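# Unfold a pallet collar and set it squarely on the pallet

## Task

Unfold the pallet collar and place it so it sits squarely on top of the pallet.

## Robot and tools

Setup: four identical Kinova Gen3 arms, arm1, arm2, arm3 and arm4. Each has seven revolute joints, a Robotiq 2F-85 two-finger gripper and a wrist camera (arm1_cam_wrist to arm4_cam_wrist). Two fixed room cameras, cam_high and cam_low, also watch the scene. The hand reaches roughly 1.0 m from the joint-1 axis.

Frames: every position uses one scene frame with its origin on the floor and +z up. Arm feet (base_link), in metres: arm1 (-0.448, -0.871, 0.789), quat_wxyz (0.749, 0, -0.002, 0.663); arm2 (0.241, -0.880, 0.778), (0.684, 0, -0.004, 0.729); arm3 (1.001, -0.075, 0.867), (0.091, 0.004, -0.006, -0.996); arm4 (-0.898, -0.149, 0.760), (0.994, 0, -0.009, -0.105). Each foot points along its own +x. The hand point sits between the finger pads, about 2 cm behind the tips (about 0.5 cm when fully open); the hand's z axis runs along the fingers and its y axis is the opening direction.

Joint meanings and signs: joint1_rad swings the whole arm about the vertical axis of its foot (positive = clockwise from above; 0 = arm extends along the foot's +x). joint2_rad is the shoulder (0 = upright, positive leans forward). joint3_rad spins the upper arm about itself. joint4_rad is the elbow (0 = straight; positive bends the same way positive joint2 leans, when joint3 is 0). joint5_rad spins the forearm. joint6_rad is the wrist bend (0 = straight, positive like joint4 when joint5 is 0). joint7_rad rolls the hand, positive counter-clockwise viewed from behind. Ranges in rad: joint1, joint3, joint5, joint7 from -69.115 to 69.115; joint2 -2.249 to 2.249; joint4 -2.579 to 2.579; joint6 -2.099 to 2.099. gripper_m is the fingertip gap in metres, 0 to 0.085. A joint counts as done within 0.01 rad; the gripper within 0.003 m.

move: one action for the team. Arguments are arm1, arm2, arm3, arm4 (a separate object per arm, not one shared list) plus cameras. Inside an arm's object, joints maps joint names to absolute targets (radians for joint1_rad to joint7_rad, metres for gripper_m); these are destinations, not offsets from the present posture. Any subset of names may be given. min_time_s (0.1 to 8 s) sets a floor on how long that arm's motions take; slower motions are unaffected and other arms are not slowed. An arm left out receives nothing new, and a joint left out may still be driving toward an earlier target. All motions begin together; on one arm the joints start and finish together, so the hand can travel a curved, wide path. Joint speed caps are 1.39 rad/s (joints 1-4) and 1.22 rad/s (joints 5-7), acceleration caps 1 and 10 rad/s². After long moves an arm may not have arrived when the result returns. cameras is a list of names or ["all"]; [] gives none; omitted gives all only for an empty move. An empty move returns the full state of every arm, images and the scene number. Unknown keys make a call invalid; out-of-range values get it refused, and a refusal or a stop cancels the remaining move, wait and finished_scene calls in that reply.

wait: seconds (0 to 10) and optional cameras; commands nothing, the scene keeps running. zoom_image: camera plus region [x0, y0, x1, y1] in pixels from the top-left, at most 504 by 504, on that camera's newest image. read_manual: only the licence texts. finished_scene: scene (its number); irreversible, and the collar must stay in place afterwards without help.

Results: a move line lists each arm sent a motion with done or its worst status. joint_status per joint: done, off_target (resting short, maybe still pushing), time_out (target dropped, holding), not_followed (a separation check blocked the arm's targets; it may resume them later), limit_stop_at_motor_heat (resend the target). on_its_own notes uncommanded behaviour. Joint velocities (rad/s, joint order) may read within noise. Joint torques are per joint, positive toward larger angles, with per-arm offset and noise. Flange force is the external force on the gripper in hand x, y, z, including held weight, noisy, or no reading near singular poses. Arms not in the action appear under as last shown with status not commanded. The pictures line gives image order; images can lag the state slightly. MOTOR HOT and OVER-TEMPERATURE FAULT lines warn of heating.

Cautions: arms do not stop on contact and can push hard. Never let two robots press together, and never close a gripper on another arm's fingers; the separation check can be late and does not cover fingers. Exceeding torque (104.5 N m joints 1-4, 51.3 N m joints 5-7, held load included) or drifting more than 5 degrees from plan faults that arm for 10 s and drops its remaining commands. Holding loads, long stretches or pushing at unreachable poses heat motors until the arm sags. Grip hardest by opening wide and closing to well below the part's width, but avoid squeezing hard on a part still resting on something. Do not drop parts, release them while moving, slam or swing them, hit fixed objects, or push anything off the work area or onto the floor. Loose objects may occasionally get nudged by outside disturbances.

Each tool is called after "Emit:" as a command line: name --argument value for each argument, lists and objects as JSON in quotes; but a table of rows of numbers goes row by row, as --pt "numbers of a row", without its own name.

## Session

Emit:
move --cameras '["all"]'

Scene clock: 0.00 s.
Joint torques (N m): no reading
Flange force (N): no reading
Joint velocities: within noise
arm1.joint_positions: joint1_rad=-0.402 joint2_rad=-0.383 joint3_rad=-0.040 joint4_rad=+1.541 joint5_rad=-0.051 joint6_rad=+2.058 joint7_rad=+1.177 gripper_m=+0.085
arm1.joint_status: not commanded
arm1.hand: x=-0.4748 y=-0.7682 z=+1.2800 quat_wxyz=(+0.028, +0.687, -0.726, +0.028) (m; scene frame)
arm2.joint_positions: joint1_rad=+0.285 joint2_rad=-0.357 joint3_rad=-0.078 joint4_rad=+1.459 joint5_rad=+0.016 joint6_rad=+2.068 joint7_rad=+1.565 gripper_m=+0.085
arm2.joint_status: not commanded
arm2.hand: x=+0.2792 y=-0.7634 z=+1.2890 quat_wxyz=(-0.007, +0.647, -0.762, +0.025) (m; scene frame)
arm3.joint_positions: joint1_rad=+0.032 joint2_rad=-0.382 joint3_rad=-0.049 joint4_rad=+1.449 joint5_rad=-0.054 joint6_rad=+1.927 joint7_rad=+1.058 gripper_m=+0.085
arm3.joint_status: not commanded
arm3.hand: x=+0.8352 y=-0.0966 z=+1.3853 quat_wxyz=(-0.044, -0.986, +0.147, +0.059) (m; scene frame)
arm4.joint_positions: joint1_rad=-0.436 joint2_rad=-0.345 joint3_rad=-0.114 joint4_rad=+1.479 joint5_rad=+0.005 joint6_rad=+2.013 joint7_rad=+1.279 gripper_m=+0.085
arm4.joint_status: not commanded
arm4.hand: x=-0.7687 y=-0.1195 z=+1.2644 quat_wxyz=(-0.012, +0.019, -0.999, +0.023) (m; scene frame)
pictures: arm1_cam_wrist, arm2_cam_wrist, arm3_cam_wrist, arm4_cam_wrist, cam_high, cam_low
Images, in order (width x height): arm1_cam_wrist 672x504, arm2_cam_wrist 672x504, arm3_cam_wrist 672x504, arm4_cam_wrist 672x504, cam_high 672x504, cam_low 672x504.

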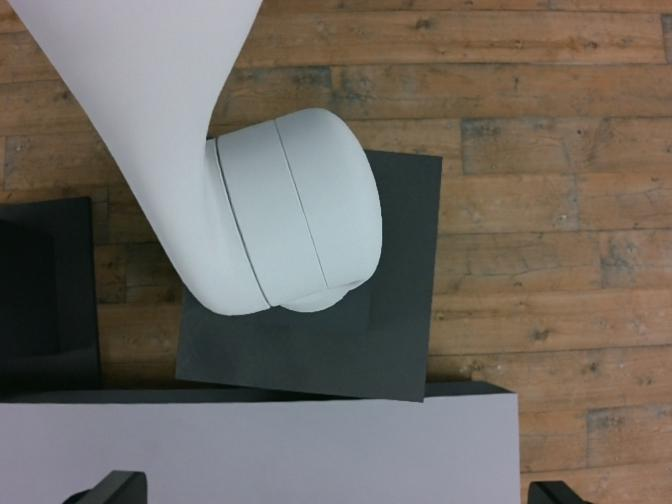

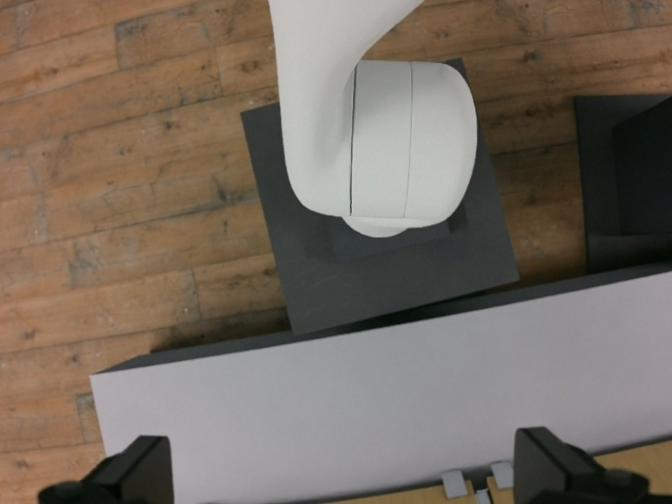

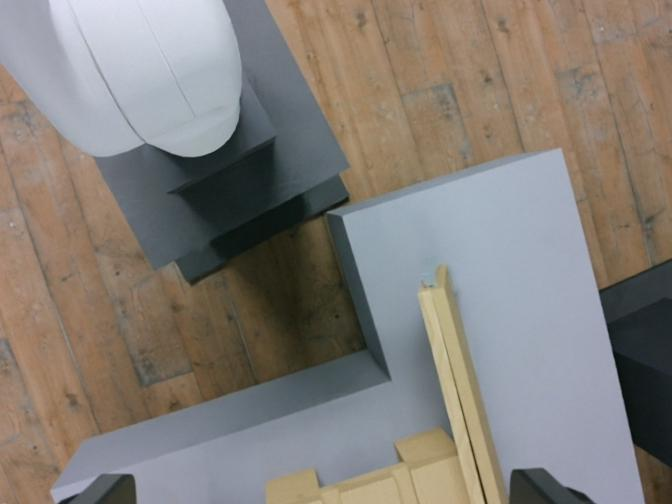

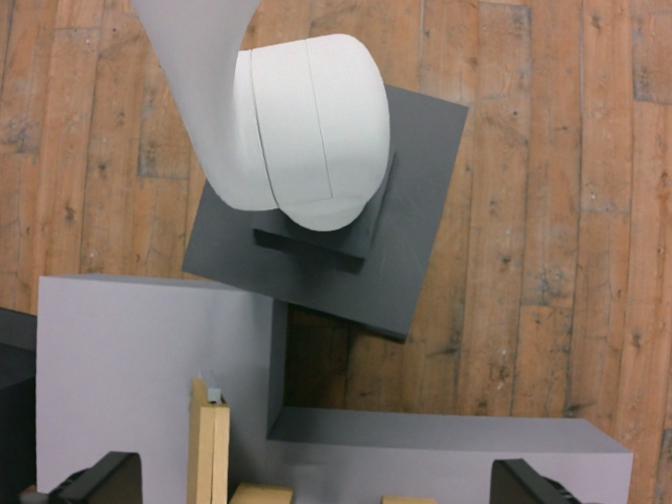

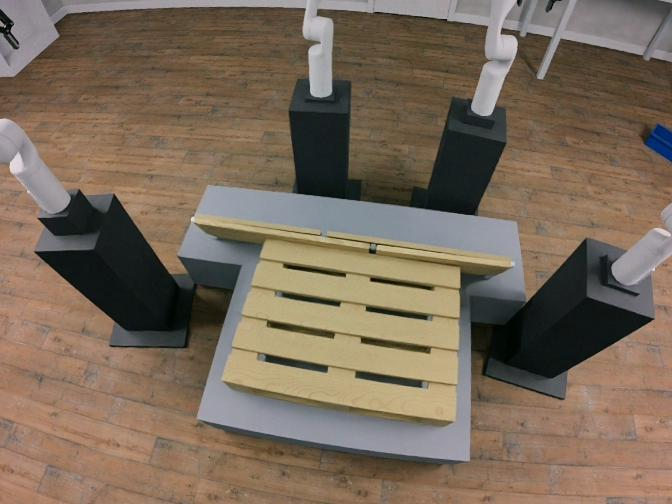

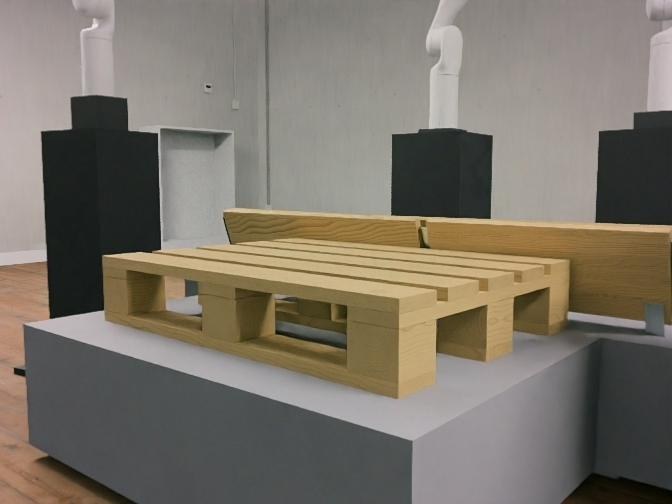

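Emit:
move --arm1 '{"joints": {"joint1_rad": 0.2419, "joint2_rad": 0.9135, "joint3_rad": 0, "joint4_rad": 1.6989, "joint5_rad": 0, "joint6_rad": 0.5292, "joint7_rad": 3.5052}, "min_time_s": 3}' --arm2 '{"joints": {"joint1_rad": -0.2853, "joint2_rad": 0.8771, "joint3_rad": 0, "joint4_rad": 1.742, "joint5_rad": 0, "joint6_rad": 0.5225, "joint7_rad": 2.7926}, "min_time_s": 3}' --arm3 '{"joints": {"joint1_rad": -0.4831, "joint2_rad": 1.1466, "joint3_rad": 0, "joint4_rad": 1.4161, "joint5_rad": 0, "joint6_rad": 0.5789, "joint7_rad": 0.9051}, "min_time_s": 3}' --arm4 '{"joints": {"joint1_rad": 0.2276, "joint2_rad": 0.9356, "joint3_rad": 0, "joint4_rad": 1.5145, "joint5_rad": 0, "joint6_rad": 0.6915, "joint7_rad": 2.0089}, "min_time_s": 3}' --cameras '["all"]'

Scene clock: 36.17 s.
Joint torques (N m): arm1=[-0.59 -19.29 1.36 -4.93 0.47 -0.09 0.46] | arm2=[1.16 -19.83 0.65 -3.81 -0.08 0.09 0.14] | arm3=[0.11 -22.5 -0.25 -5.42 -0.21 0.2 0.31] | arm4=[-0.91 -21.69 1.53 -6.67 0.2 -0.07 0.52]
Flange force (N): arm1=[-0.5 3.0 -3.1] | arm2=[-2.9 -1.0 -0.1] | arm3=[4.0 -0.9 -1.7] | arm4=[3.6 0.6 -0.6]
move: arm1 done; arm2 done; arm3 done; arm4 done
Joint velocities: within noise
arm1.joint_positions: joint1_rad=+0.242 joint2_rad=+0.913 joint3_rad=+0.000 joint4_rad=+1.699 joint5_rad=+0.000 joint6_rad=+0.529 joint7_rad=+3.505 gripper_m=+0.085
arm1.joint_status: all done
arm1.hand: x=-0.2495 y=-0.4198 z=+0.7499 quat_wxyz=(-0.002, +1.000, +0.000, +0.001) (m; scene frame)
arm2.joint_positions: joint1_rad=-0.285 joint2_rad=+0.877 joint3_rad=+0.000 joint4_rad=+1.742 joint5_rad=+0.000 joint6_rad=+0.523 joint7_rad=+2.793 gripper_m=+0.085
arm2.joint_status: all done
arm2.hand: x=+0.1003 y=-0.4198 z=+0.7497 quat_wxyz=(-0.003, +1.000, +0.000, +0.003) (m; scene frame)
arm3.joint_positions: joint1_rad=-0.483 joint2_rad=+1.147 joint3_rad=+0.000 joint4_rad=+1.416 joint5_rad=+0.000 joint6_rad=+0.579 joint7_rad=+0.905 gripper_m=+0.085
arm3.joint_status: all done
arm3.hand: x=+0.5495 y=-0.3996 z=+0.7503 quat_wxyz=(-0.005, -1.000, +0.000, -0.004) (m; scene frame)
arm4.joint_positions: joint1_rad=+0.228 joint2_rad=+0.936 joint3_rad=+0.000 joint4_rad=+1.515 joint5_rad=+0.000 joint6_rad=+0.691 joint7_rad=+2.009 gripper_m=+0.085
arm4.joint_status: all done
arm4.hand: x=-0.4204 y=-0.4009 z=+0.7493 quat_wxyz=(-0.008, +0.000, -1.000, +0.001) (m; scene frame)
pictures: arm1_cam_wrist, arm2_cam_wrist, arm3_cam_wrist, arm4_cam_wrist, cam_high, cam_low
Images, in order (width x height): arm1_cam_wrist 672x504, arm2_cam_wrist 672x504, arm3_cam_wrist 672x504, arm4_cam_wrist 672x504, cam_high 672x504, cam_low 672x504.

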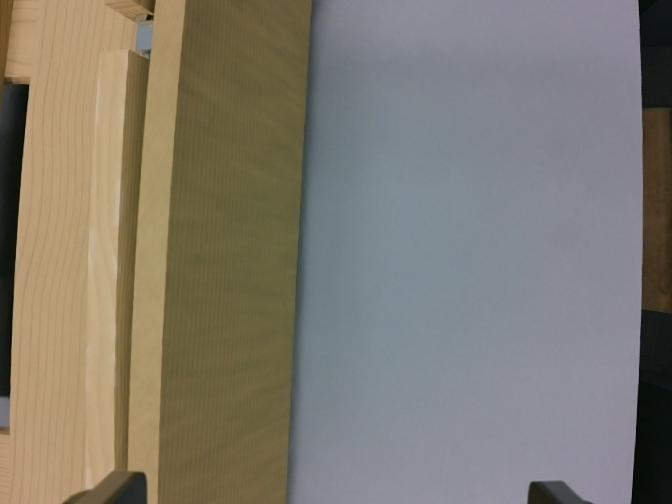

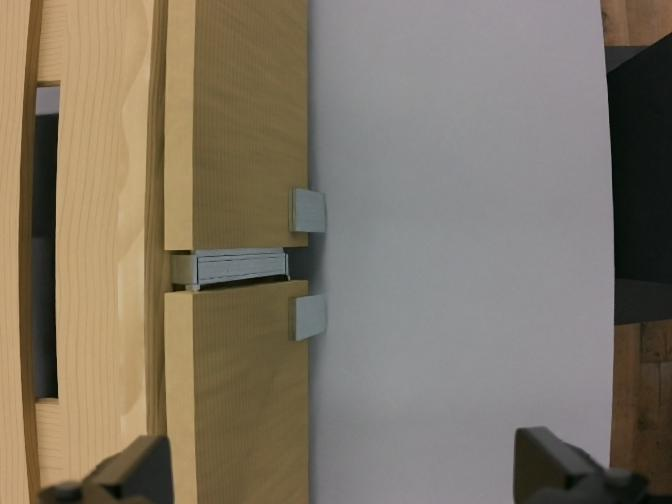

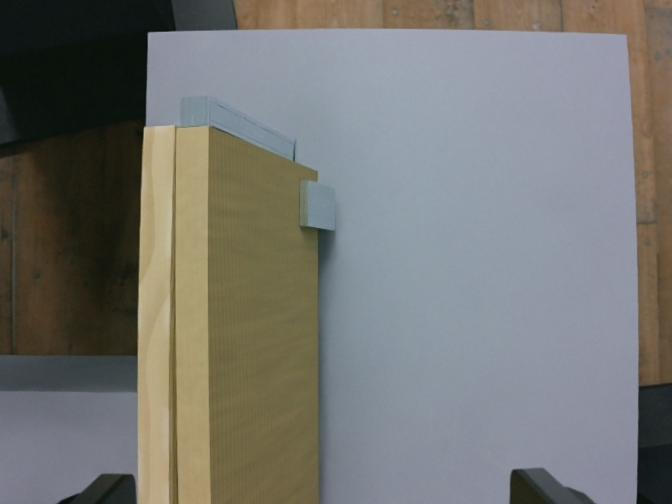

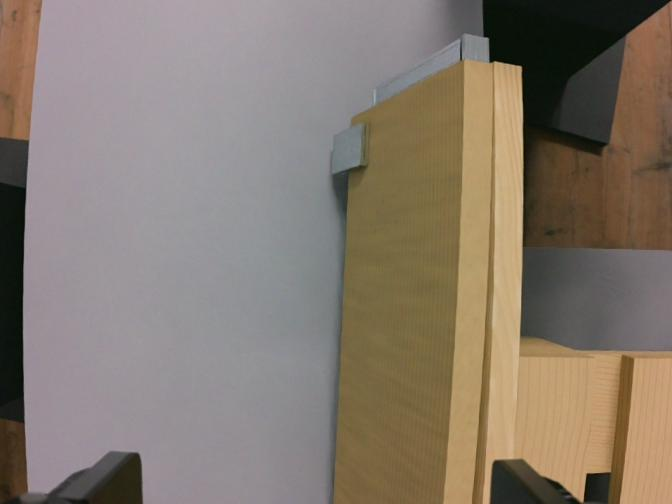

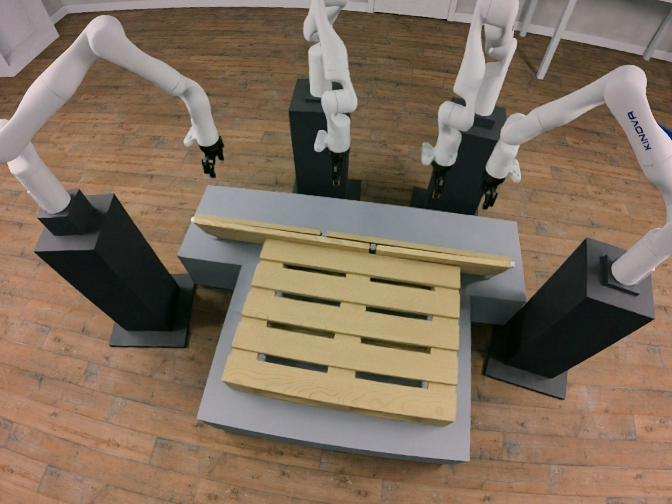

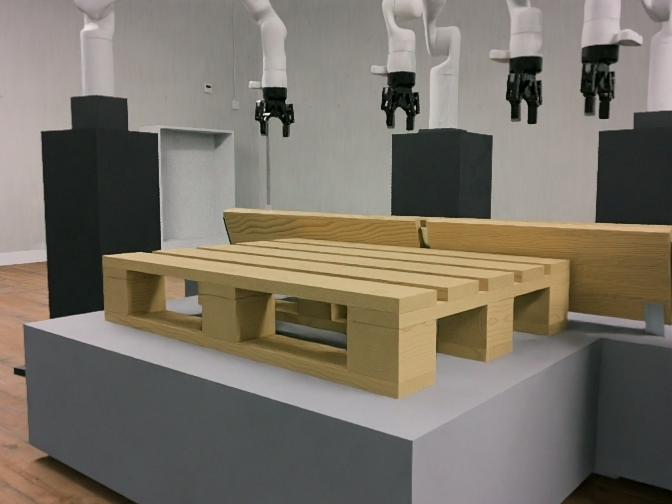

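Emit:
zoom_image --camera "arm2_cam_wrist" --region '[100, 260, 220, 504]'

Emit:
zoom_image --camera "arm1_cam_wrist" --region '[70, 0, 220, 200]'

Emit:
zoom_image --camera "arm1_cam_wrist" --region '[70, 200, 220, 470]'

Scaled by 2.066.

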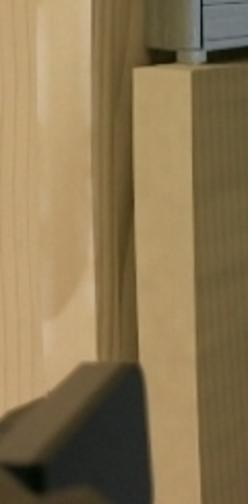

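Scaled by 2.520.

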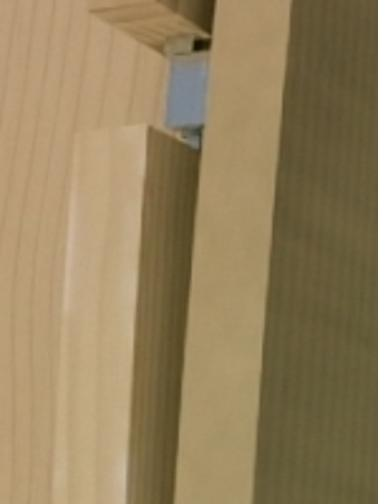

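Scaled by 1.867.

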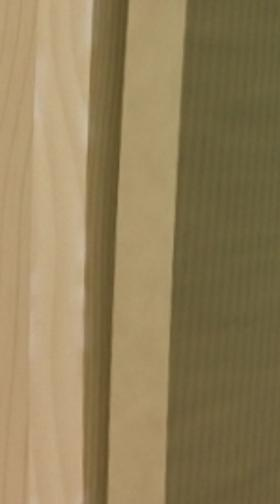

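Emit:
move --arm1 '{"joints": {"joint1_rad": -0.0483, "joint2_rad": 1.6345, "joint4_rad": 0.5464, "joint6_rad": 1.2664, "joint7_rad": 3.1867}, "min_time_s": 2}' --arm2 '{"joints": {"joint1_rad": -0.0157, "joint2_rad": 1.6306, "joint4_rad": 0.5211, "joint6_rad": 1.297, "joint7_rad": 3.0409}, "min_time_s": 2}' --cameras '["arm1_cam_wrist", "arm2_cam_wrist"]'

Scene clock: 198.03 s.
Joint torques (N m): arm1=[-0.56 -24.2 1.46 -6.29 0.48 0.5 0.46] | arm2=[1.17 -26.35 0.8 -6.18 -0.07 1 0.12] | arm3=[0.11 -22.52 -0.27 -5.46 -0.22 0.17 0.32] | arm4=[-1.03 -21.74 1.42 -6.7 0.21 -0.04 0.49]
Flange force (N): arm1=[-1.0 6.1 -2.8] | arm2=no reading | arm3=[4.0 -0.9 -1.7] | arm4=[3.9 0.5 -0.5]
move: arm1 time_out; arm2 done
Joint velocities: within noise
arm1.joint_positions: joint1_rad=+0.052 joint2_rad=+1.386 joint3_rad=+0.000 joint4_rad=+0.944 joint5_rad=+0.000 joint6_rad=+1.012 joint7_rad=+3.297 gripper_m=+0.085
arm1.joint_status: joint1_rad time_out (moved -0.190 of -0.290); joint2_rad time_out (moved +0.472 of +0.721); joint4_rad time_out (moved -0.755 of -1.152); joint6_rad time_out (moved +0.483 of +0.737); joint7_rad time_out (moved -0.209 of -0.318)
arm1.hand: x=-0.3228 y=-0.3036 z=+0.6316 quat_wxyz=(+0.097, +0.995, -0.009, -0.015) (m; scene frame)
arm2.joint_positions: joint1_rad=-0.016 joint2_rad=+1.631 joint3_rad=+0.000 joint4_rad=+0.521 joint5_rad=+0.000 joint6_rad=+1.297 joint7_rad=+3.041 gripper_m=+0.085
arm2.joint_status: all done
arm2.hand: x=+0.2204 y=-0.2900 z=+0.5713 quat_wxyz=(+0.150, +0.989, -0.011, +0.017) (m; scene frame)
arm3: as last shown
arm4.joint_positions: joint1_rad=+0.228 joint2_rad=+0.936 joint3_rad=+0.000 joint4_rad=+1.515 joint5_rad=+0.000 joint6_rad=+0.691 joint7_rad=+2.009 gripper_m=+0.085
arm4.joint_status: not commanded
arm4.hand: x=-0.4204 y=-0.4009 z=+0.7493 quat_wxyz=(-0.008, +0.000, -1.000, +0.001) (m; scene frame)
pictures: arm1_cam_wrist, arm2_cam_wrist
joint command not followed: on one or more control steps a check withheld the commanded joint targets of the arm1 arm, and it was not sent them on those steps.
cause: the commanded joint targets, or the way to them, would bring a part of the robot too close to another arm (the arm4 arm, at the place that arm is still heading or pushing toward).
Images, in order (width x height): arm1_cam_wrist 672x504, arm2_cam_wrist 672x504.

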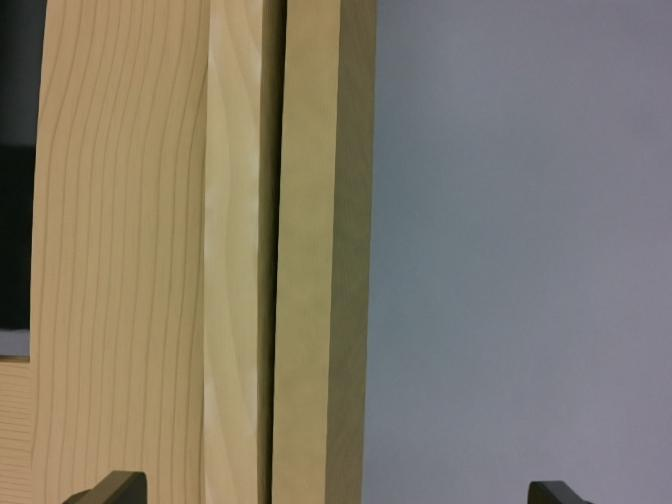

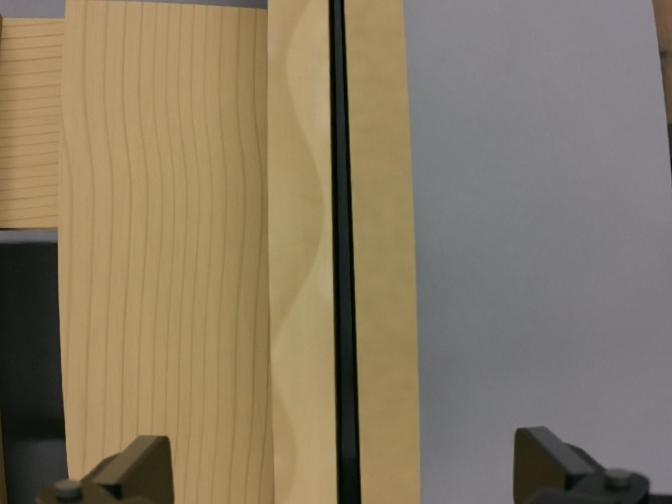

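Emit:
move --arm4 '{"joints": {"joint1_rad": 0.0374, "joint2_rad": 0.4032, "joint4_rad": 2.2402, "joint6_rad": 0.4982, "joint7_rad": 1.8187}, "min_time_s": 1.5}'

Emit:
move --arm1 '{"joints": {"joint1_rad": -0.0483, "joint2_rad": 1.6345, "joint4_rad": 0.5464, "joint6_rad": 1.2664, "joint7_rad": 3.1867}, "min_time_s": 1.5}' --cameras '["arm1_cam_wrist"]'

Scene clock: 210.90 s.
Joint torques (N m): arm1=[-0.58 -24.18 1.43 -6.27 0.49 0.52 0.43] | arm2=[1.19 -26.36 0.72 -6.19 -0.1 0.96 0.1] | arm3=[0.13 -22.51 -0.27 -5.4 -0.23 0.2 0.33] | arm4=[-0.93 -11.91 1.24 -5.27 0.18 -0.04 0.47]
Flange force (N): arm1=[-1.0 6.1 -2.8] | arm2=no reading | arm3=[3.9 -0.8 -1.7] | arm4=[3.0 -0.8 0.4]
move: arm4 done
Joint velocities: within noise
arm1, arm3: as last shown
arm2.joint_positions: joint1_rad=-0.016 joint2_rad=+1.631 joint3_rad=+0.000 joint4_rad=+0.521 joint5_rad=+0.000 joint6_rad=+1.297 joint7_rad=+3.041 gripper_m=+0.085
arm2.joint_status: not commanded
arm2.hand: x=+0.2204 y=-0.2900 z=+0.5713 quat_wxyz=(+0.150, +0.989, -0.011, +0.017) (m; scene frame)
arm4.joint_positions: joint1_rad=+0.037 joint2_rad=+0.403 joint3_rad=+0.000 joint4_rad=+2.240 joint5_rad=+0.000 joint6_rad=+0.498 joint7_rad=+1.819 gripper_m=+0.085
arm4.joint_status: all done
arm4.hand: x=-0.6002 y=-0.2508 z=+0.8493 quat_wxyz=(-0.008, +0.000, -1.000, +0.001) (m; scene frame)
pictures: none

Scene clock: 212.70 s.
Joint torques (N m): arm1=[-0.6 -24.98 1.45 -6.82 0.51 0.81 0.47] | arm2=[1.28 -26.34 0.69 -6.14 -0.09 0.99 0.12] | arm3=[0.08 -22.5 -0.26 -5.44 -0.2 0.21 0.33] | arm4=[-0.96 -11.94 1.21 -5.39 0.13 -0.02 0.46]
Flange force (N): arm1=[-0.8 10.8 -2.5] | arm2=no reading | arm3=[4.0 -1.0 -1.7] | arm4=[3.4 -0.8 0.6]
move: arm1 done
Joint velocities: within noise
arm1.joint_positions: joint1_rad=-0.048 joint2_rad=+1.634 joint3_rad=+0.000 joint4_rad=+0.546 joint5_rad=+0.000 joint6_rad=+1.266 joint7_rad=+3.187 gripper_m=+0.085
arm1.joint_status: all done
arm1.hand: x=-0.3796 y=-0.2897 z=+0.5718 quat_wxyz=(+0.150, +0.988, -0.014, -0.008) (m; scene frame)
arm2.joint_positions: joint1_rad=-0.016 joint2_rad=+1.631 joint3_rad=+0.000 joint4_rad=+0.521 joint5_rad=+0.000 joint6_rad=+1.297 joint7_rad=+3.041 gripper_m=+0.085
arm2.joint_status: not commanded
arm2.hand: x=+0.2204 y=-0.2900 z=+0.5713 quat_wxyz=(+0.150, +0.989, -0.011, +0.017) (m; scene frame)
arm3, arm4: as last shown
pictures: arm1_cam_wrist
Images, in order (width x height): arm1_cam_wrist 672x504.

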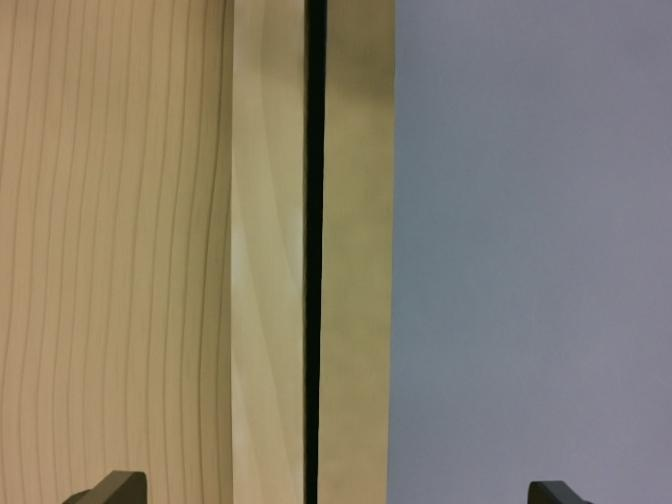

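Emit:
move --arm1 '{"joints": {"joint1_rad": -0.0472, "joint2_rad": 1.768, "joint4_rad": 0.4323, "joint6_rad": 1.2471, "joint7_rad": 3.1883}, "min_time_s": 1.5}' --arm2 '{"joints": {"joint1_rad": -0.0188, "joint2_rad": 1.7205, "joint4_rad": 0.5113, "joint6_rad": 1.217, "joint7_rad": 3.0384}, "min_time_s": 1.5}' --cameras '["arm1_cam_wrist", "arm2_cam_wrist"]'

Scene clock: 229.27 s.
Joint torques (N m): arm1=[-0.56 -24.5 1.4 -6.71 0.5 0.81 0.45] | arm2=[1.2 -25.88 0.72 -5.69 -0.08 0.95 0.1] | arm3=[0.11 -22.49 -0.25 -5.41 -0.18 0.17 0.31] | arm4=[-0.99 -11.84 1.25 -5.36 0.18 0 0.5]
Flange force (N): arm1=no reading | arm2=no reading | arm3=[3.9 -0.8 -1.8] | arm4=[3.5 -0.8 0.4]
move: arm1 done; arm2 done
Joint velocities: within noise
arm1.joint_positions: joint1_rad=-0.047 joint2_rad=+1.768 joint3_rad=+0.000 joint4_rad=+0.432 joint5_rad=+0.000 joint6_rad=+1.247 joint7_rad=+3.188 gripper_m=+0.085
arm1.joint_status: all done
arm1.hand: x=-0.3796 y=-0.3004 z=+0.5111 quat_wxyz=(+0.150, +0.988, -0.014, -0.008) (m; scene frame)
arm2.joint_positions: joint1_rad=-0.019 joint2_rad=+1.720 joint3_rad=+0.000 joint4_rad=+0.511 joint5_rad=+0.000 joint6_rad=+1.217 joint7_rad=+3.038 gripper_m=+0.085
arm2.joint_status: all done
arm2.hand: x=+0.2205 y=-0.3082 z=+0.5132 quat_wxyz=(+0.150, +0.989, -0.011, +0.017) (m; scene frame)
arm3, arm4: as last shown
pictures: arm1_cam_wrist, arm2_cam_wrist
Images, in order (width x height): arm1_cam_wrist 672x504, arm2_cam_wrist 672x504.

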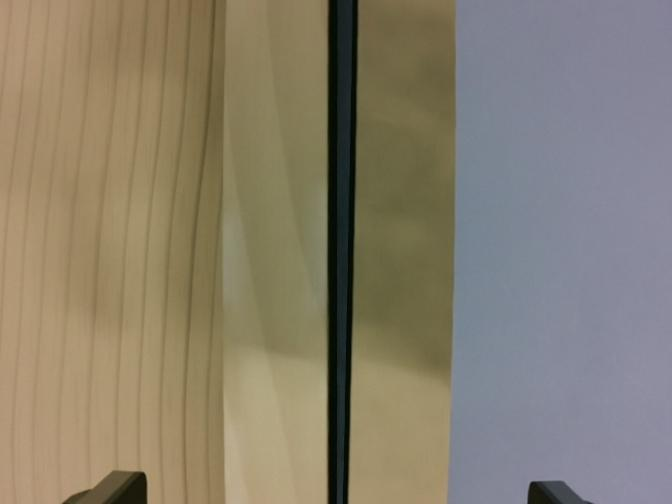

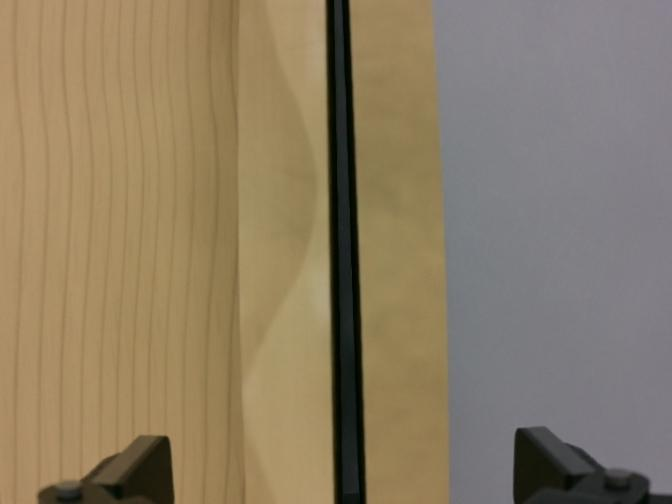

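Emit:
move --arm1 '{"joints": {"gripper_m": 0.0}}' --arm2 '{"joints": {"gripper_m": 0.0}}' --cameras '["arm1_cam_wrist", "arm2_cam_wrist", "arm3_cam_wrist"]'

Scene clock: 236.90 s.
Joint torques (N m): arm1=[-0.22 -17.83 1.48 -5.38 0.58 -1.41 0.38] | arm2=[1.4 -20.41 0.7 -9.78 -0.15 -7.06 -0.51] | arm3=[0.11 -22.53 -0.26 -5.4 -0.19 0.21 0.34] | arm4=[-0.98 -11.93 1.27 -5.32 0.22 -0.03 0.47]
Flange force (N): arm1=no reading | arm2=no reading | arm3=[3.9 -0.8 -1.6] | arm4=[3.2 -1.0 0.5]
move: arm1 off_target; arm2 off_target
Joint velocities: within noise
arm1.joint_positions: joint1_rad=-0.047 joint2_rad=+1.768 joint3_rad=+0.000 joint4_rad=+0.432 joint5_rad=+0.000 joint6_rad=+1.247 joint7_rad=+3.188 gripper_m=+0.041
arm1.joint_status: gripper_m off_target (ended at +0.041, target +0.000)
arm1.hand: x=-0.3796 y=-0.3004 z=+0.5112 quat_wxyz=(+0.150, +0.988, -0.014, -0.008) (m; scene frame)
arm2.joint_positions: joint1_rad=-0.019 joint2_rad=+1.720 joint3_rad=+0.000 joint4_rad=+0.511 joint5_rad=+0.000 joint6_rad=+1.217 joint7_rad=+3.038 gripper_m=+0.045
arm2.joint_status: gripper_m off_target (ended at +0.045, target +0.000)
arm2.hand: x=+0.2204 y=-0.3083 z=+0.5132 quat_wxyz=(+0.150, +0.989, -0.011, +0.017) (m; scene frame)
arm3, arm4: as last shown
pictures: arm1_cam_wrist, arm2_cam_wrist, arm3_cam_wrist
Images, in order (width x height): arm1_cam_wrist 672x504, arm2_cam_wrist 672x504, arm3_cam_wrist 672x504.

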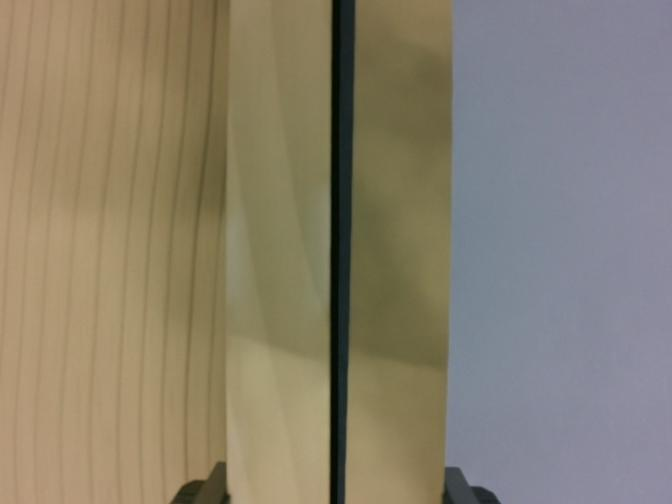

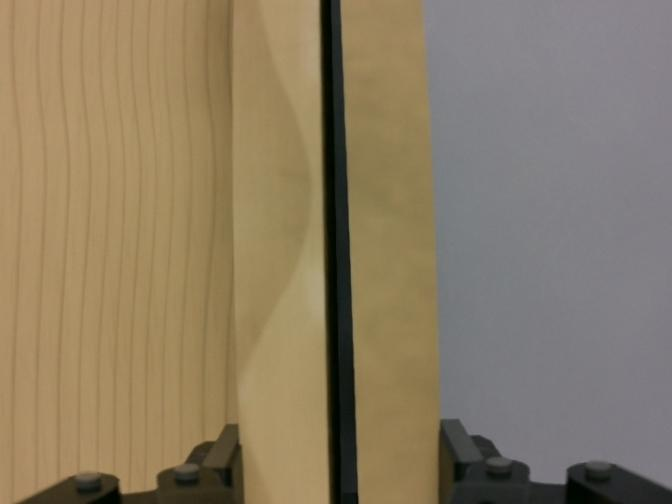

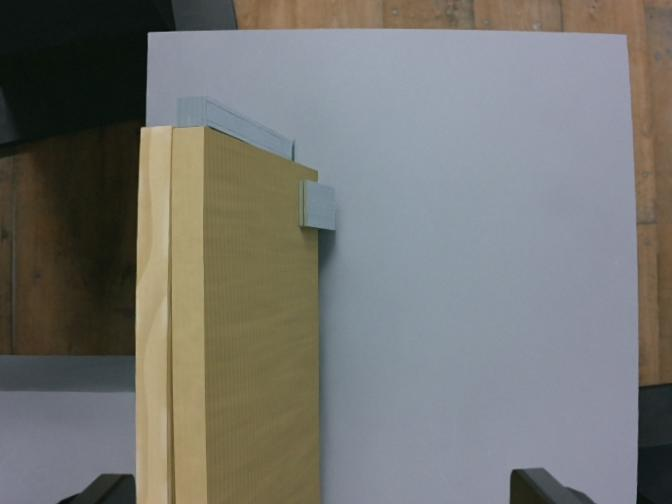

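Emit:
move --arm1 '{"joints":{"joint1_rad":-0.0178,"joint2_rad":1.6269,"joint3_rad":0,"joint4_rad":0.7498,"joint5_rad":0,"joint6_rad":1.0344,"joint7_rad":3.2187},"min_time_s":1.8}' --arm2 '{"joints":{"joint1_rad":0.0052,"joint2_rad":1.5875,"joint3_rad":0,"joint4_rad":0.8128,"joint5_rad":0,"joint6_rad":1.0110,"joint7_rad":3.0620},"min_time_s":1.8}' --cameras '["cam_high","cam_low"]'

Scene clock: 394.90 s.
Joint torques (N m): arm1=[-0.22 -31.38 1.93 -5.9 0.74 4.14 0.75] | arm2=[1.86 -47.86 1.04 -10.74 -0.96 4.16 -0.88] | arm3=[0.1 -22.47 -0.26 -5.45 -0.23 0.18 0.31] | arm4=[-0.98 -11.91 1.31 -5.28 0.16 -0.07 0.49]
Flange force (N): arm1=[-1.3 1.8 13.0] | arm2=[-1.9 -9.4 39.2] | arm3=[4.0 -1.0 -1.8] | arm4=[3.0 -0.9 0.3]
move: arm1 done; arm2 done
Joint velocities: within noise
arm1.joint_positions: joint1_rad=-0.018 joint2_rad=+1.627 joint3_rad=+0.000 joint4_rad=+0.750 joint5_rad=+0.000 joint6_rad=+1.034 joint7_rad=+3.219 gripper_m=+0.041
arm1.joint_status: all done
arm1.hand: x=-0.3648 y=-0.3207 z=+0.5251 quat_wxyz=(+0.132, +0.991, -0.013, -0.011) (m; scene frame)
arm2.joint_positions: joint1_rad=+0.005 joint2_rad=+1.587 joint3_rad=+0.000 joint4_rad=+0.813 joint5_rad=+0.000 joint6_rad=+1.011 joint7_rad=+3.062 gripper_m=+0.045
arm2.joint_status: all done
arm2.hand: x=+0.2352 y=-0.3276 z=+0.5271 quat_wxyz=(+0.131, +0.991, -0.011, +0.012) (m; scene frame)
arm3, arm4: as last shown
pictures: cam_high, cam_low
Images, in order (width x height): cam_high 672x504, cam_low 672x504.

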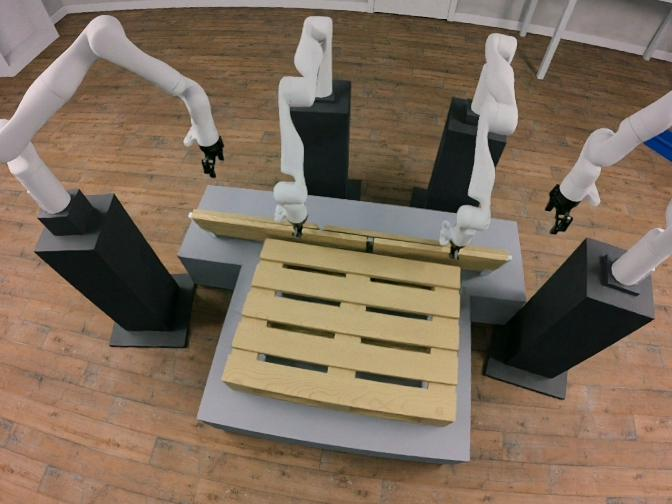

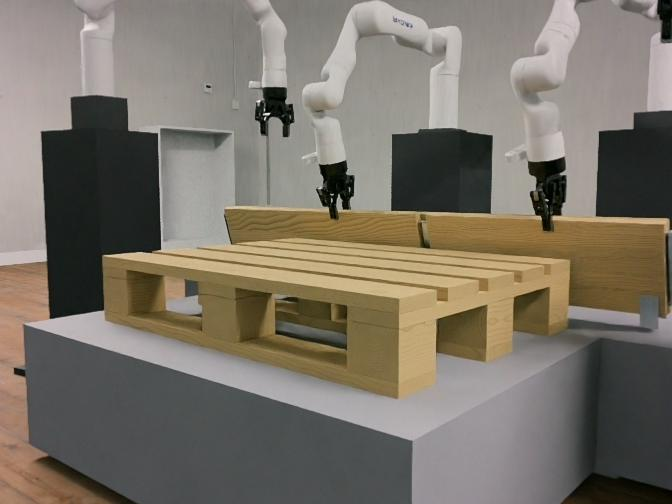

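Emit:
move --arm1 '{"joints":{"joint1_rad":0.0291,"joint2_rad":1.5113,"joint4_rad":1.0415,"joint6_rad":0.8043,"joint7_rad":3.2678},"min_time_s":1.6}' --arm2 '{"joints":{"joint1_rad":0.0435,"joint2_rad":1.4751,"joint4_rad":1.1008,"joint6_rad":0.7797,"joint7_rad":3.1006},"min_time_s":1.6}'

Emit:
move --arm1 '{"joints":{"joint1_rad":0.1028,"joint2_rad":1.4213,"joint4_rad":1.3276,"joint6_rad":0.5335,"joint7_rad":3.3458},"min_time_s":1.6}' --arm2 '{"joints":{"joint1_rad":0.1042,"joint2_rad":1.3873,"joint4_rad":1.3947,"joint6_rad":0.4975,"joint7_rad":3.1634},"min_time_s":1.6}' --cameras '["cam_high","cam_low"]'

Scene clock: 402.70 s.
Joint torques (N m): arm1=[-0.52 -29.14 1.22 -4.08 0.3 3.45 0.68] | arm2=[2.61 -47.5 1.25 -9.28 -1.32 3.12 -0.97] | arm3=[0.1 -22.51 -0.27 -5.43 -0.2 0.18 0.34] | arm4=[-0.92 -11.89 1.17 -5.37 0.18 -0.09 0.52]
Flange force (N): arm1=[-0.2 -0.4 11.7] | arm2=[-2.6 -8.1 42.7] | arm3=[4.0 -0.8 -1.7] | arm4=[3.2 -0.5 0.2]
move: arm1 done; arm2 done
Joint velocities: within noise
arm1.joint_positions: joint1_rad=+0.029 joint2_rad=+1.511 joint3_rad=+0.000 joint4_rad=+1.042 joint5_rad=+0.000 joint6_rad=+0.804 joint7_rad=+3.268 gripper_m=+0.041
arm1.joint_status: all done
arm1.hand: x=-0.3432 y=-0.3517 z=+0.5350 quat_wxyz=(+0.105, +0.994, -0.012, -0.014) (m; scene frame)
arm2.joint_positions: joint1_rad=+0.043 joint2_rad=+1.475 joint3_rad=+0.000 joint4_rad=+1.101 joint5_rad=+0.000 joint6_rad=+0.780 joint7_rad=+3.101 gripper_m=+0.045
arm2.joint_status: all done
arm2.hand: x=+0.2568 y=-0.3569 z=+0.5363 quat_wxyz=(+0.104, +0.995, -0.011, +0.006) (m; scene frame)
arm3, arm4: as last shown
pictures: none

Scene clock: 404.60 s.
Joint torques (N m): arm1=[-0.82 -26.71 0.96 -1.87 0.32 2.97 0.58] | arm2=[3.22 -43.94 1.46 -6.54 -1.63 1.62 -1.18] | arm3=[0.1 -22.52 -0.23 -5.46 -0.22 0.19 0.31] | arm4=[-0.95 -11.85 1.29 -5.31 0.2 -0.03 0.47]
Flange force (N): arm1=[1.0 -1.3 11.3] | arm2=[-3.3 -4.9 42.4] | arm3=[4.0 -1.0 -1.7] | arm4=[3.2 -0.8 0.2]
move: arm1 done; arm2 done
Joint velocities: within noise
arm1.joint_positions: joint1_rad=+0.103 joint2_rad=+1.421 joint3_rad=+0.000 joint4_rad=+1.328 joint5_rad=+0.000 joint6_rad=+0.533 joint7_rad=+3.346 gripper_m=+0.041
arm1.joint_status: all done
arm1.hand: x=-0.3132 y=-0.3952 z=+0.5394 quat_wxyz=(+0.067, +0.998, -0.010, -0.014) (m; scene frame)
arm2.joint_positions: joint1_rad=+0.104 joint2_rad=+1.387 joint3_rad=+0.000 joint4_rad=+1.395 joint5_rad=+0.000 joint6_rad=+0.497 joint7_rad=+3.163 gripper_m=+0.045
arm2.joint_status: all done
arm2.hand: x=+0.2868 y=-0.3985 z=+0.5398 quat_wxyz=(+0.066, +0.998, -0.010, +0.001) (m; scene frame)
arm3.joint_positions: joint1_rad=-0.483 joint2_rad=+1.147 joint3_rad=+0.000 joint4_rad=+1.416 joint5_rad=+0.000 joint6_rad=+0.579 joint7_rad=+0.905 gripper_m=+0.085
arm3.joint_status: not commanded
arm3.hand: x=+0.5495 y=-0.3996 z=+0.7503 quat_wxyz=(-0.005, -1.000, +0.000, -0.004) (m; scene frame)
arm4: as last shown
pictures: cam_high, cam_low
Images, in order (width x height): cam_high 672x504, cam_low 672x504.

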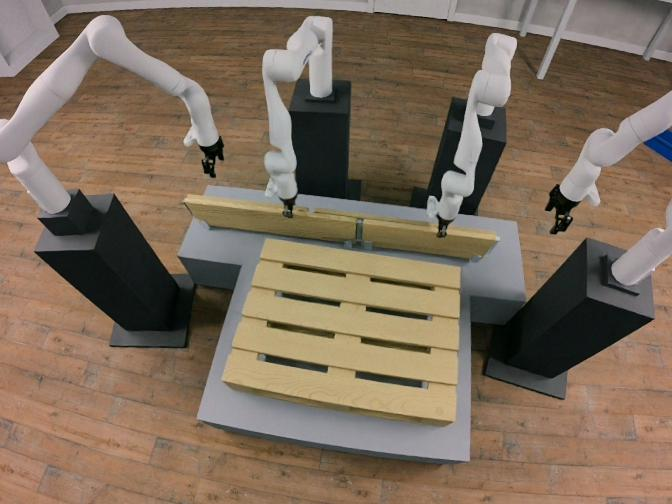

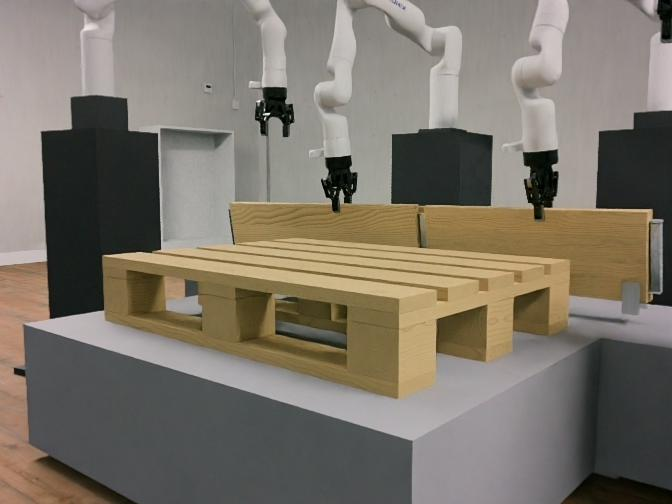

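Emit:
move --arm1 '{"joints":{"joint1_rad":0.1876,"joint2_rad":1.3742,"joint4_rad":1.5497,"joint6_rad":0.2815,"joint7_rad":3.4353},"min_time_s":1.6}' --arm2 '{"joints":{"joint1_rad":0.1758,"joint2_rad":1.3431,"joint4_rad":1.6294,"joint6_rad":0.2305,"joint7_rad":3.2384},"min_time_s":1.6}'

Emit:
move --arm1 '{"joints":{"joint1_rad":0.2644,"joint2_rad":1.3593,"joint4_rad":1.6977,"joint6_rad":0.0845,"joint7_rad":3.5153},"min_time_s":1.6}' --arm2 '{"joints":{"joint1_rad":0.2424,"joint2_rad":1.3331,"joint4_rad":1.7870,"joint6_rad":0.0215,"joint7_rad":3.3077},"min_time_s":1.6}' --cameras '["cam_high","cam_low","arm3_cam_wrist","arm4_cam_wrist"]'

Scene clock: 412.17 s.
Joint torques (N m): arm1=[-1.93 -25.65 0.48 -0.56 0.62 2.02 0.73] | arm2=[3.95 -40.29 2.4 -3.61 -1.41 0.23 -1.09] | arm3=[0.09 -22.49 -0.28 -5.41 -0.19 0.17 0.31] | arm4=[-0.82 -11.87 1.22 -5.35 0.23 -0.03 0.48]
Flange force (N): arm1=[3.1 -0.5 12.3] | arm2=[-5.4 -2.7 41.6] | arm3=[3.9 -0.8 -1.8] | arm4=[3.2 -0.3 0.4]
move: arm1 done; arm2 done
Joint velocities: within noise
arm1.joint_positions: joint1_rad=+0.188 joint2_rad=+1.374 joint3_rad=+0.000 joint4_rad=+1.550 joint5_rad=+0.000 joint6_rad=+0.281 joint7_rad=+3.435 gripper_m=+0.041
arm1.joint_status: all done
arm1.hand: x=-0.2831 y=-0.4387 z=+0.5399 quat_wxyz=(+0.029, +1.000, -0.008, -0.008) (m; scene frame)
arm2.joint_positions: joint1_rad=+0.176 joint2_rad=+1.343 joint3_rad=+0.000 joint4_rad=+1.629 joint5_rad=+0.000 joint6_rad=+0.230 joint7_rad=+3.238 gripper_m=+0.045
arm2.joint_status: all done
arm2.hand: x=+0.3168 y=-0.4404 z=+0.5399 quat_wxyz=(+0.028, +1.000, -0.008, +0.000) (m; scene frame)
arm3, arm4: as last shown
pictures: none

Scene clock: 414.07 s.
Joint torques (N m): arm1=[-2.86 -25.6 0.36 0.52 0.8 1.05 0.83] | arm2=[4.6 -37.26 3.93 -1.53 -1.31 -0.97 -1.04] | arm3=[0.09 -22.51 -0.28 -5.41 -0.22 0.18 0.34] | arm4=[-0.98 -11.84 1.24 -5.35 0.17 -0.01 0.46]
Flange force (N): arm1=[5.4 0.1 14.8] | arm2=[-7.9 -1.0 39.6] | arm3=[3.9 -0.8 -1.7] | arm4=[3.4 -0.9 0.3]
move: arm1 done; arm2 done
Joint velocities: within noise
arm1.joint_positions: joint1_rad=+0.264 joint2_rad=+1.359 joint3_rad=+0.000 joint4_rad=+1.698 joint5_rad=+0.000 joint6_rad=+0.085 joint7_rad=+3.515 gripper_m=+0.041
arm1.joint_status: all done
arm1.hand: x=-0.2591 y=-0.4736 z=+0.5391 quat_wxyz=(-0.002, +1.000, -0.006, +0.001) (m; scene frame)
arm2.joint_positions: joint1_rad=+0.242 joint2_rad=+1.333 joint3_rad=+0.000 joint4_rad=+1.787 joint5_rad=+0.000 joint6_rad=+0.021 joint7_rad=+3.308 gripper_m=+0.045
arm2.joint_status: all done
arm2.hand: x=+0.3408 y=-0.4740 z=+0.5390 quat_wxyz=(-0.003, +1.000, -0.006, +0.003) (m; scene frame)
arm3: as last shown
arm4.joint_positions: joint1_rad=+0.037 joint2_rad=+0.403 joint3_rad=+0.000 joint4_rad=+2.240 joint5_rad=+0.000 joint6_rad=+0.498 joint7_rad=+1.819 gripper_m=+0.085
arm4.joint_status: not commanded
arm4.hand: x=-0.6002 y=-0.2508 z=+0.8493 quat_wxyz=(-0.008, +0.000, -1.000, +0.001) (m; scene frame)
pictures: arm3_cam_wrist, arm4_cam_wrist, cam_high, cam_low
Images, in order (width x height): arm3_cam_wrist 672x504, arm4_cam_wrist 672x504, cam_high 672x504, cam_low 672x504.

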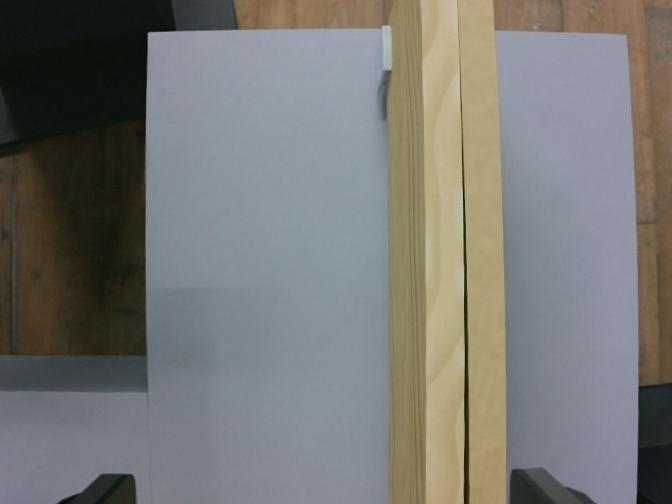

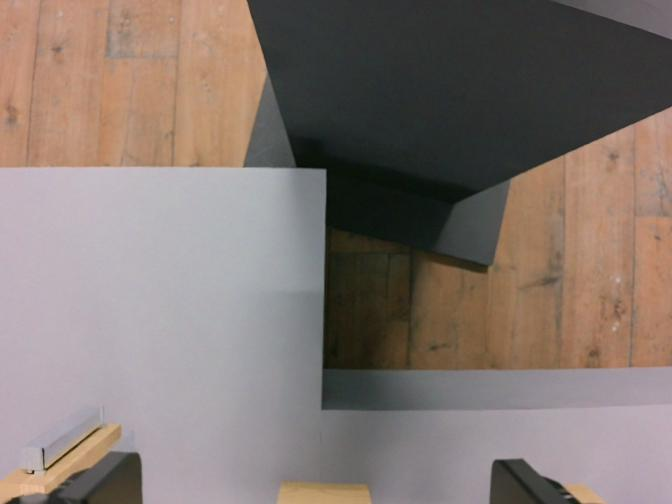

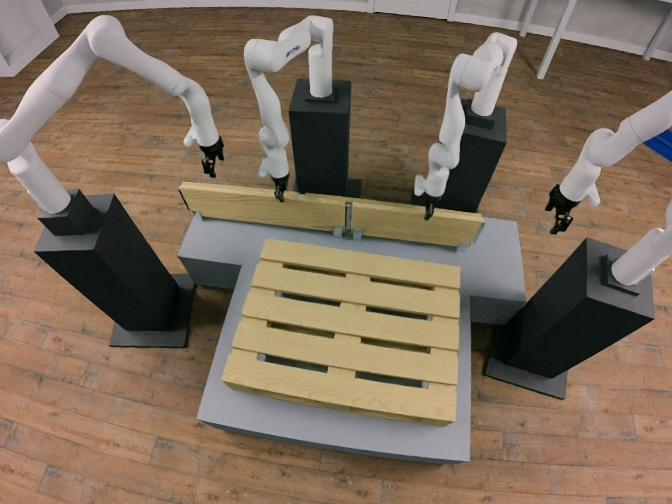

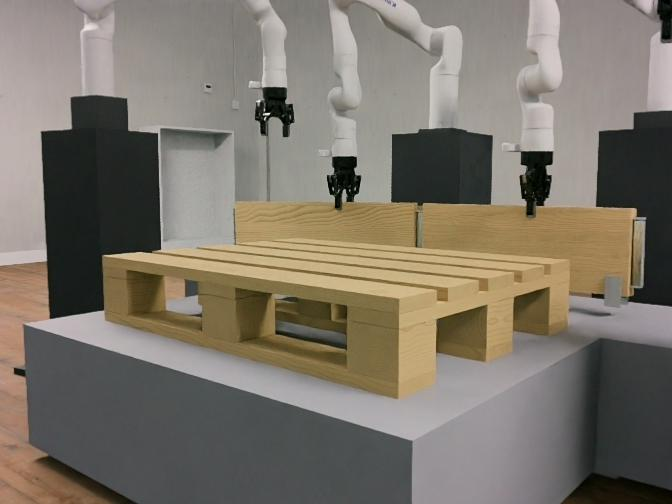

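Emit:
move --arm1 '{"joints":{"joint1_rad":0.2644,"joint2_rad":1.4039,"joint4_rad":1.6649,"joint6_rad":0.0729,"joint7_rad":3.5153},"min_time_s":1.5}' --arm2 '{"joints":{"joint1_rad":0.2425,"joint2_rad":1.3784,"joint4_rad":1.7553,"joint6_rad":0.0080,"joint7_rad":3.3076},"min_time_s":1.5}'

Emit:
wait --seconds 0.3 --cameras '["cam_low"]'

Scene clock: 423.23 s.
Joint torques (N m): arm1=[0.13 -21.01 2.72 1.94 0.32 0.97 0.28] | arm2=[8.26 0.27 7.54 -9.96 -1.42 -6.77 -1.16] | arm3=[0.11 -22.46 -0.26 -5.42 -0.2 0.18 0.33] | arm4=[-0.93 -11.83 1.21 -5.32 0.23 -0.06 0.54]
Flange force (N): arm1=[1.7 -5.3 6.1] | arm2=[-18.6 7.6 -70.6] | arm3=[4.0 -0.8 -1.8] | arm4=[3.2 -0.6 0.1]
move: arm1 done; arm2 done
Joint velocities: within noise
arm1.joint_positions: joint1_rad=+0.264 joint2_rad=+1.404 joint3_rad=+0.000 joint4_rad=+1.665 joint5_rad=+0.000 joint6_rad=+0.073 joint7_rad=+3.515 gripper_m=+0.041
arm1.joint_status: all done
arm1.hand: x=-0.2592 y=-0.4737 z=+0.5204 quat_wxyz=(-0.002, +1.000, -0.006, +0.001) (m; scene frame)
arm2.joint_positions: joint1_rad=+0.242 joint2_rad=+1.378 joint3_rad=+0.000 joint4_rad=+1.755 joint5_rad=+0.000 joint6_rad=+0.008 joint7_rad=+3.308 gripper_m=+0.045
arm2.joint_status: all done
arm2.hand: x=+0.3408 y=-0.4741 z=+0.5203 quat_wxyz=(-0.003, +1.000, -0.007, +0.003) (m; scene frame)
arm3, arm4: as last shown
pictures: none

Scene clock: 423.53 s.
Joint torques (N m): arm1=[0.11 -21.05 2.72 1.96 0.32 0.97 0.27] | arm2=[8.29 0.96 7.49 -9.84 -1.41 -6.68 -1.13] | arm3=[0.12 -22.48 -0.29 -5.43 -0.22 0.18 0.3] | arm4=[-1 -11.92 1.26 -5.33 0.18 -0.02 0.53]
Flange force (N): arm1=[1.8 -5.3 6.2] | arm2=[-18.7 7.4 -72.0] | arm3=[4.0 -0.9 -1.8] | arm4=[3.2 -0.8 0.5]
Joint velocities: within noise
arm1.joint_positions: joint1_rad=+0.264 joint2_rad=+1.404 joint3_rad=+0.000 joint4_rad=+1.665 joint5_rad=+0.000 joint6_rad=+0.073 joint7_rad=+3.515 gripper_m=+0.041
arm1.joint_status: all done
arm1.hand: x=-0.2592 y=-0.4737 z=+0.5204 quat_wxyz=(-0.002, +1.000, -0.006, +0.001) (m; scene frame)
arm2.joint_positions: joint1_rad=+0.242 joint2_rad=+1.378 joint3_rad=+0.000 joint4_rad=+1.755 joint5_rad=+0.000 joint6_rad=+0.008 joint7_rad=+3.308 gripper_m=+0.045
arm2.joint_status: all done
arm2.hand: x=+0.3409 y=-0.4741 z=+0.5203 quat_wxyz=(-0.003, +1.000, -0.007, +0.003) (m; scene frame)
arm3.joint_positions: joint1_rad=-0.483 joint2_rad=+1.147 joint3_rad=+0.000 joint4_rad=+1.416 joint5_rad=+0.000 joint6_rad=+0.579 joint7_rad=+0.905 gripper_m=+0.085
arm3.joint_status: not commanded
arm3.hand: x=+0.5495 y=-0.3996 z=+0.7503 quat_wxyz=(-0.005, -1.000, +0.000, -0.004) (m; scene frame)
arm4.joint_positions: joint1_rad=+0.037 joint2_rad=+0.403 joint3_rad=+0.000 joint4_rad=+2.240 joint5_rad=+0.000 joint6_rad=+0.498 joint7_rad=+1.819 gripper_m=+0.085
arm4.joint_status: not commanded
arm4.hand: x=-0.6002 y=-0.2508 z=+0.8493 quat_wxyz=(-0.008, +0.000, -1.000, +0.001) (m; scene frame)
wait: 0.30 s; at rest by 0.27 s
pictures: cam_low
Images, in order (width x height): cam_low 672x504.

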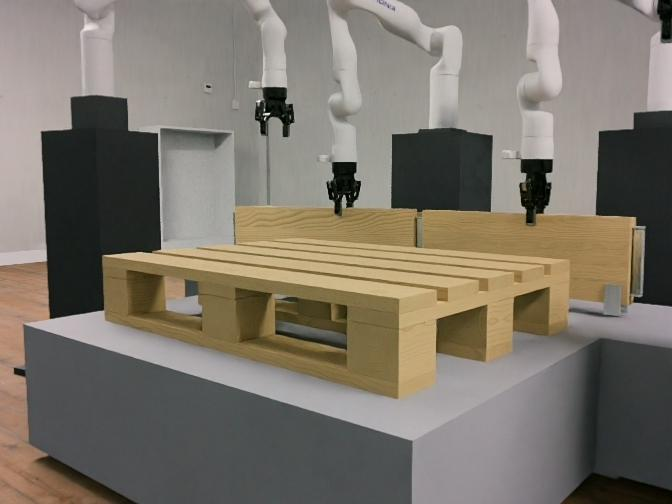

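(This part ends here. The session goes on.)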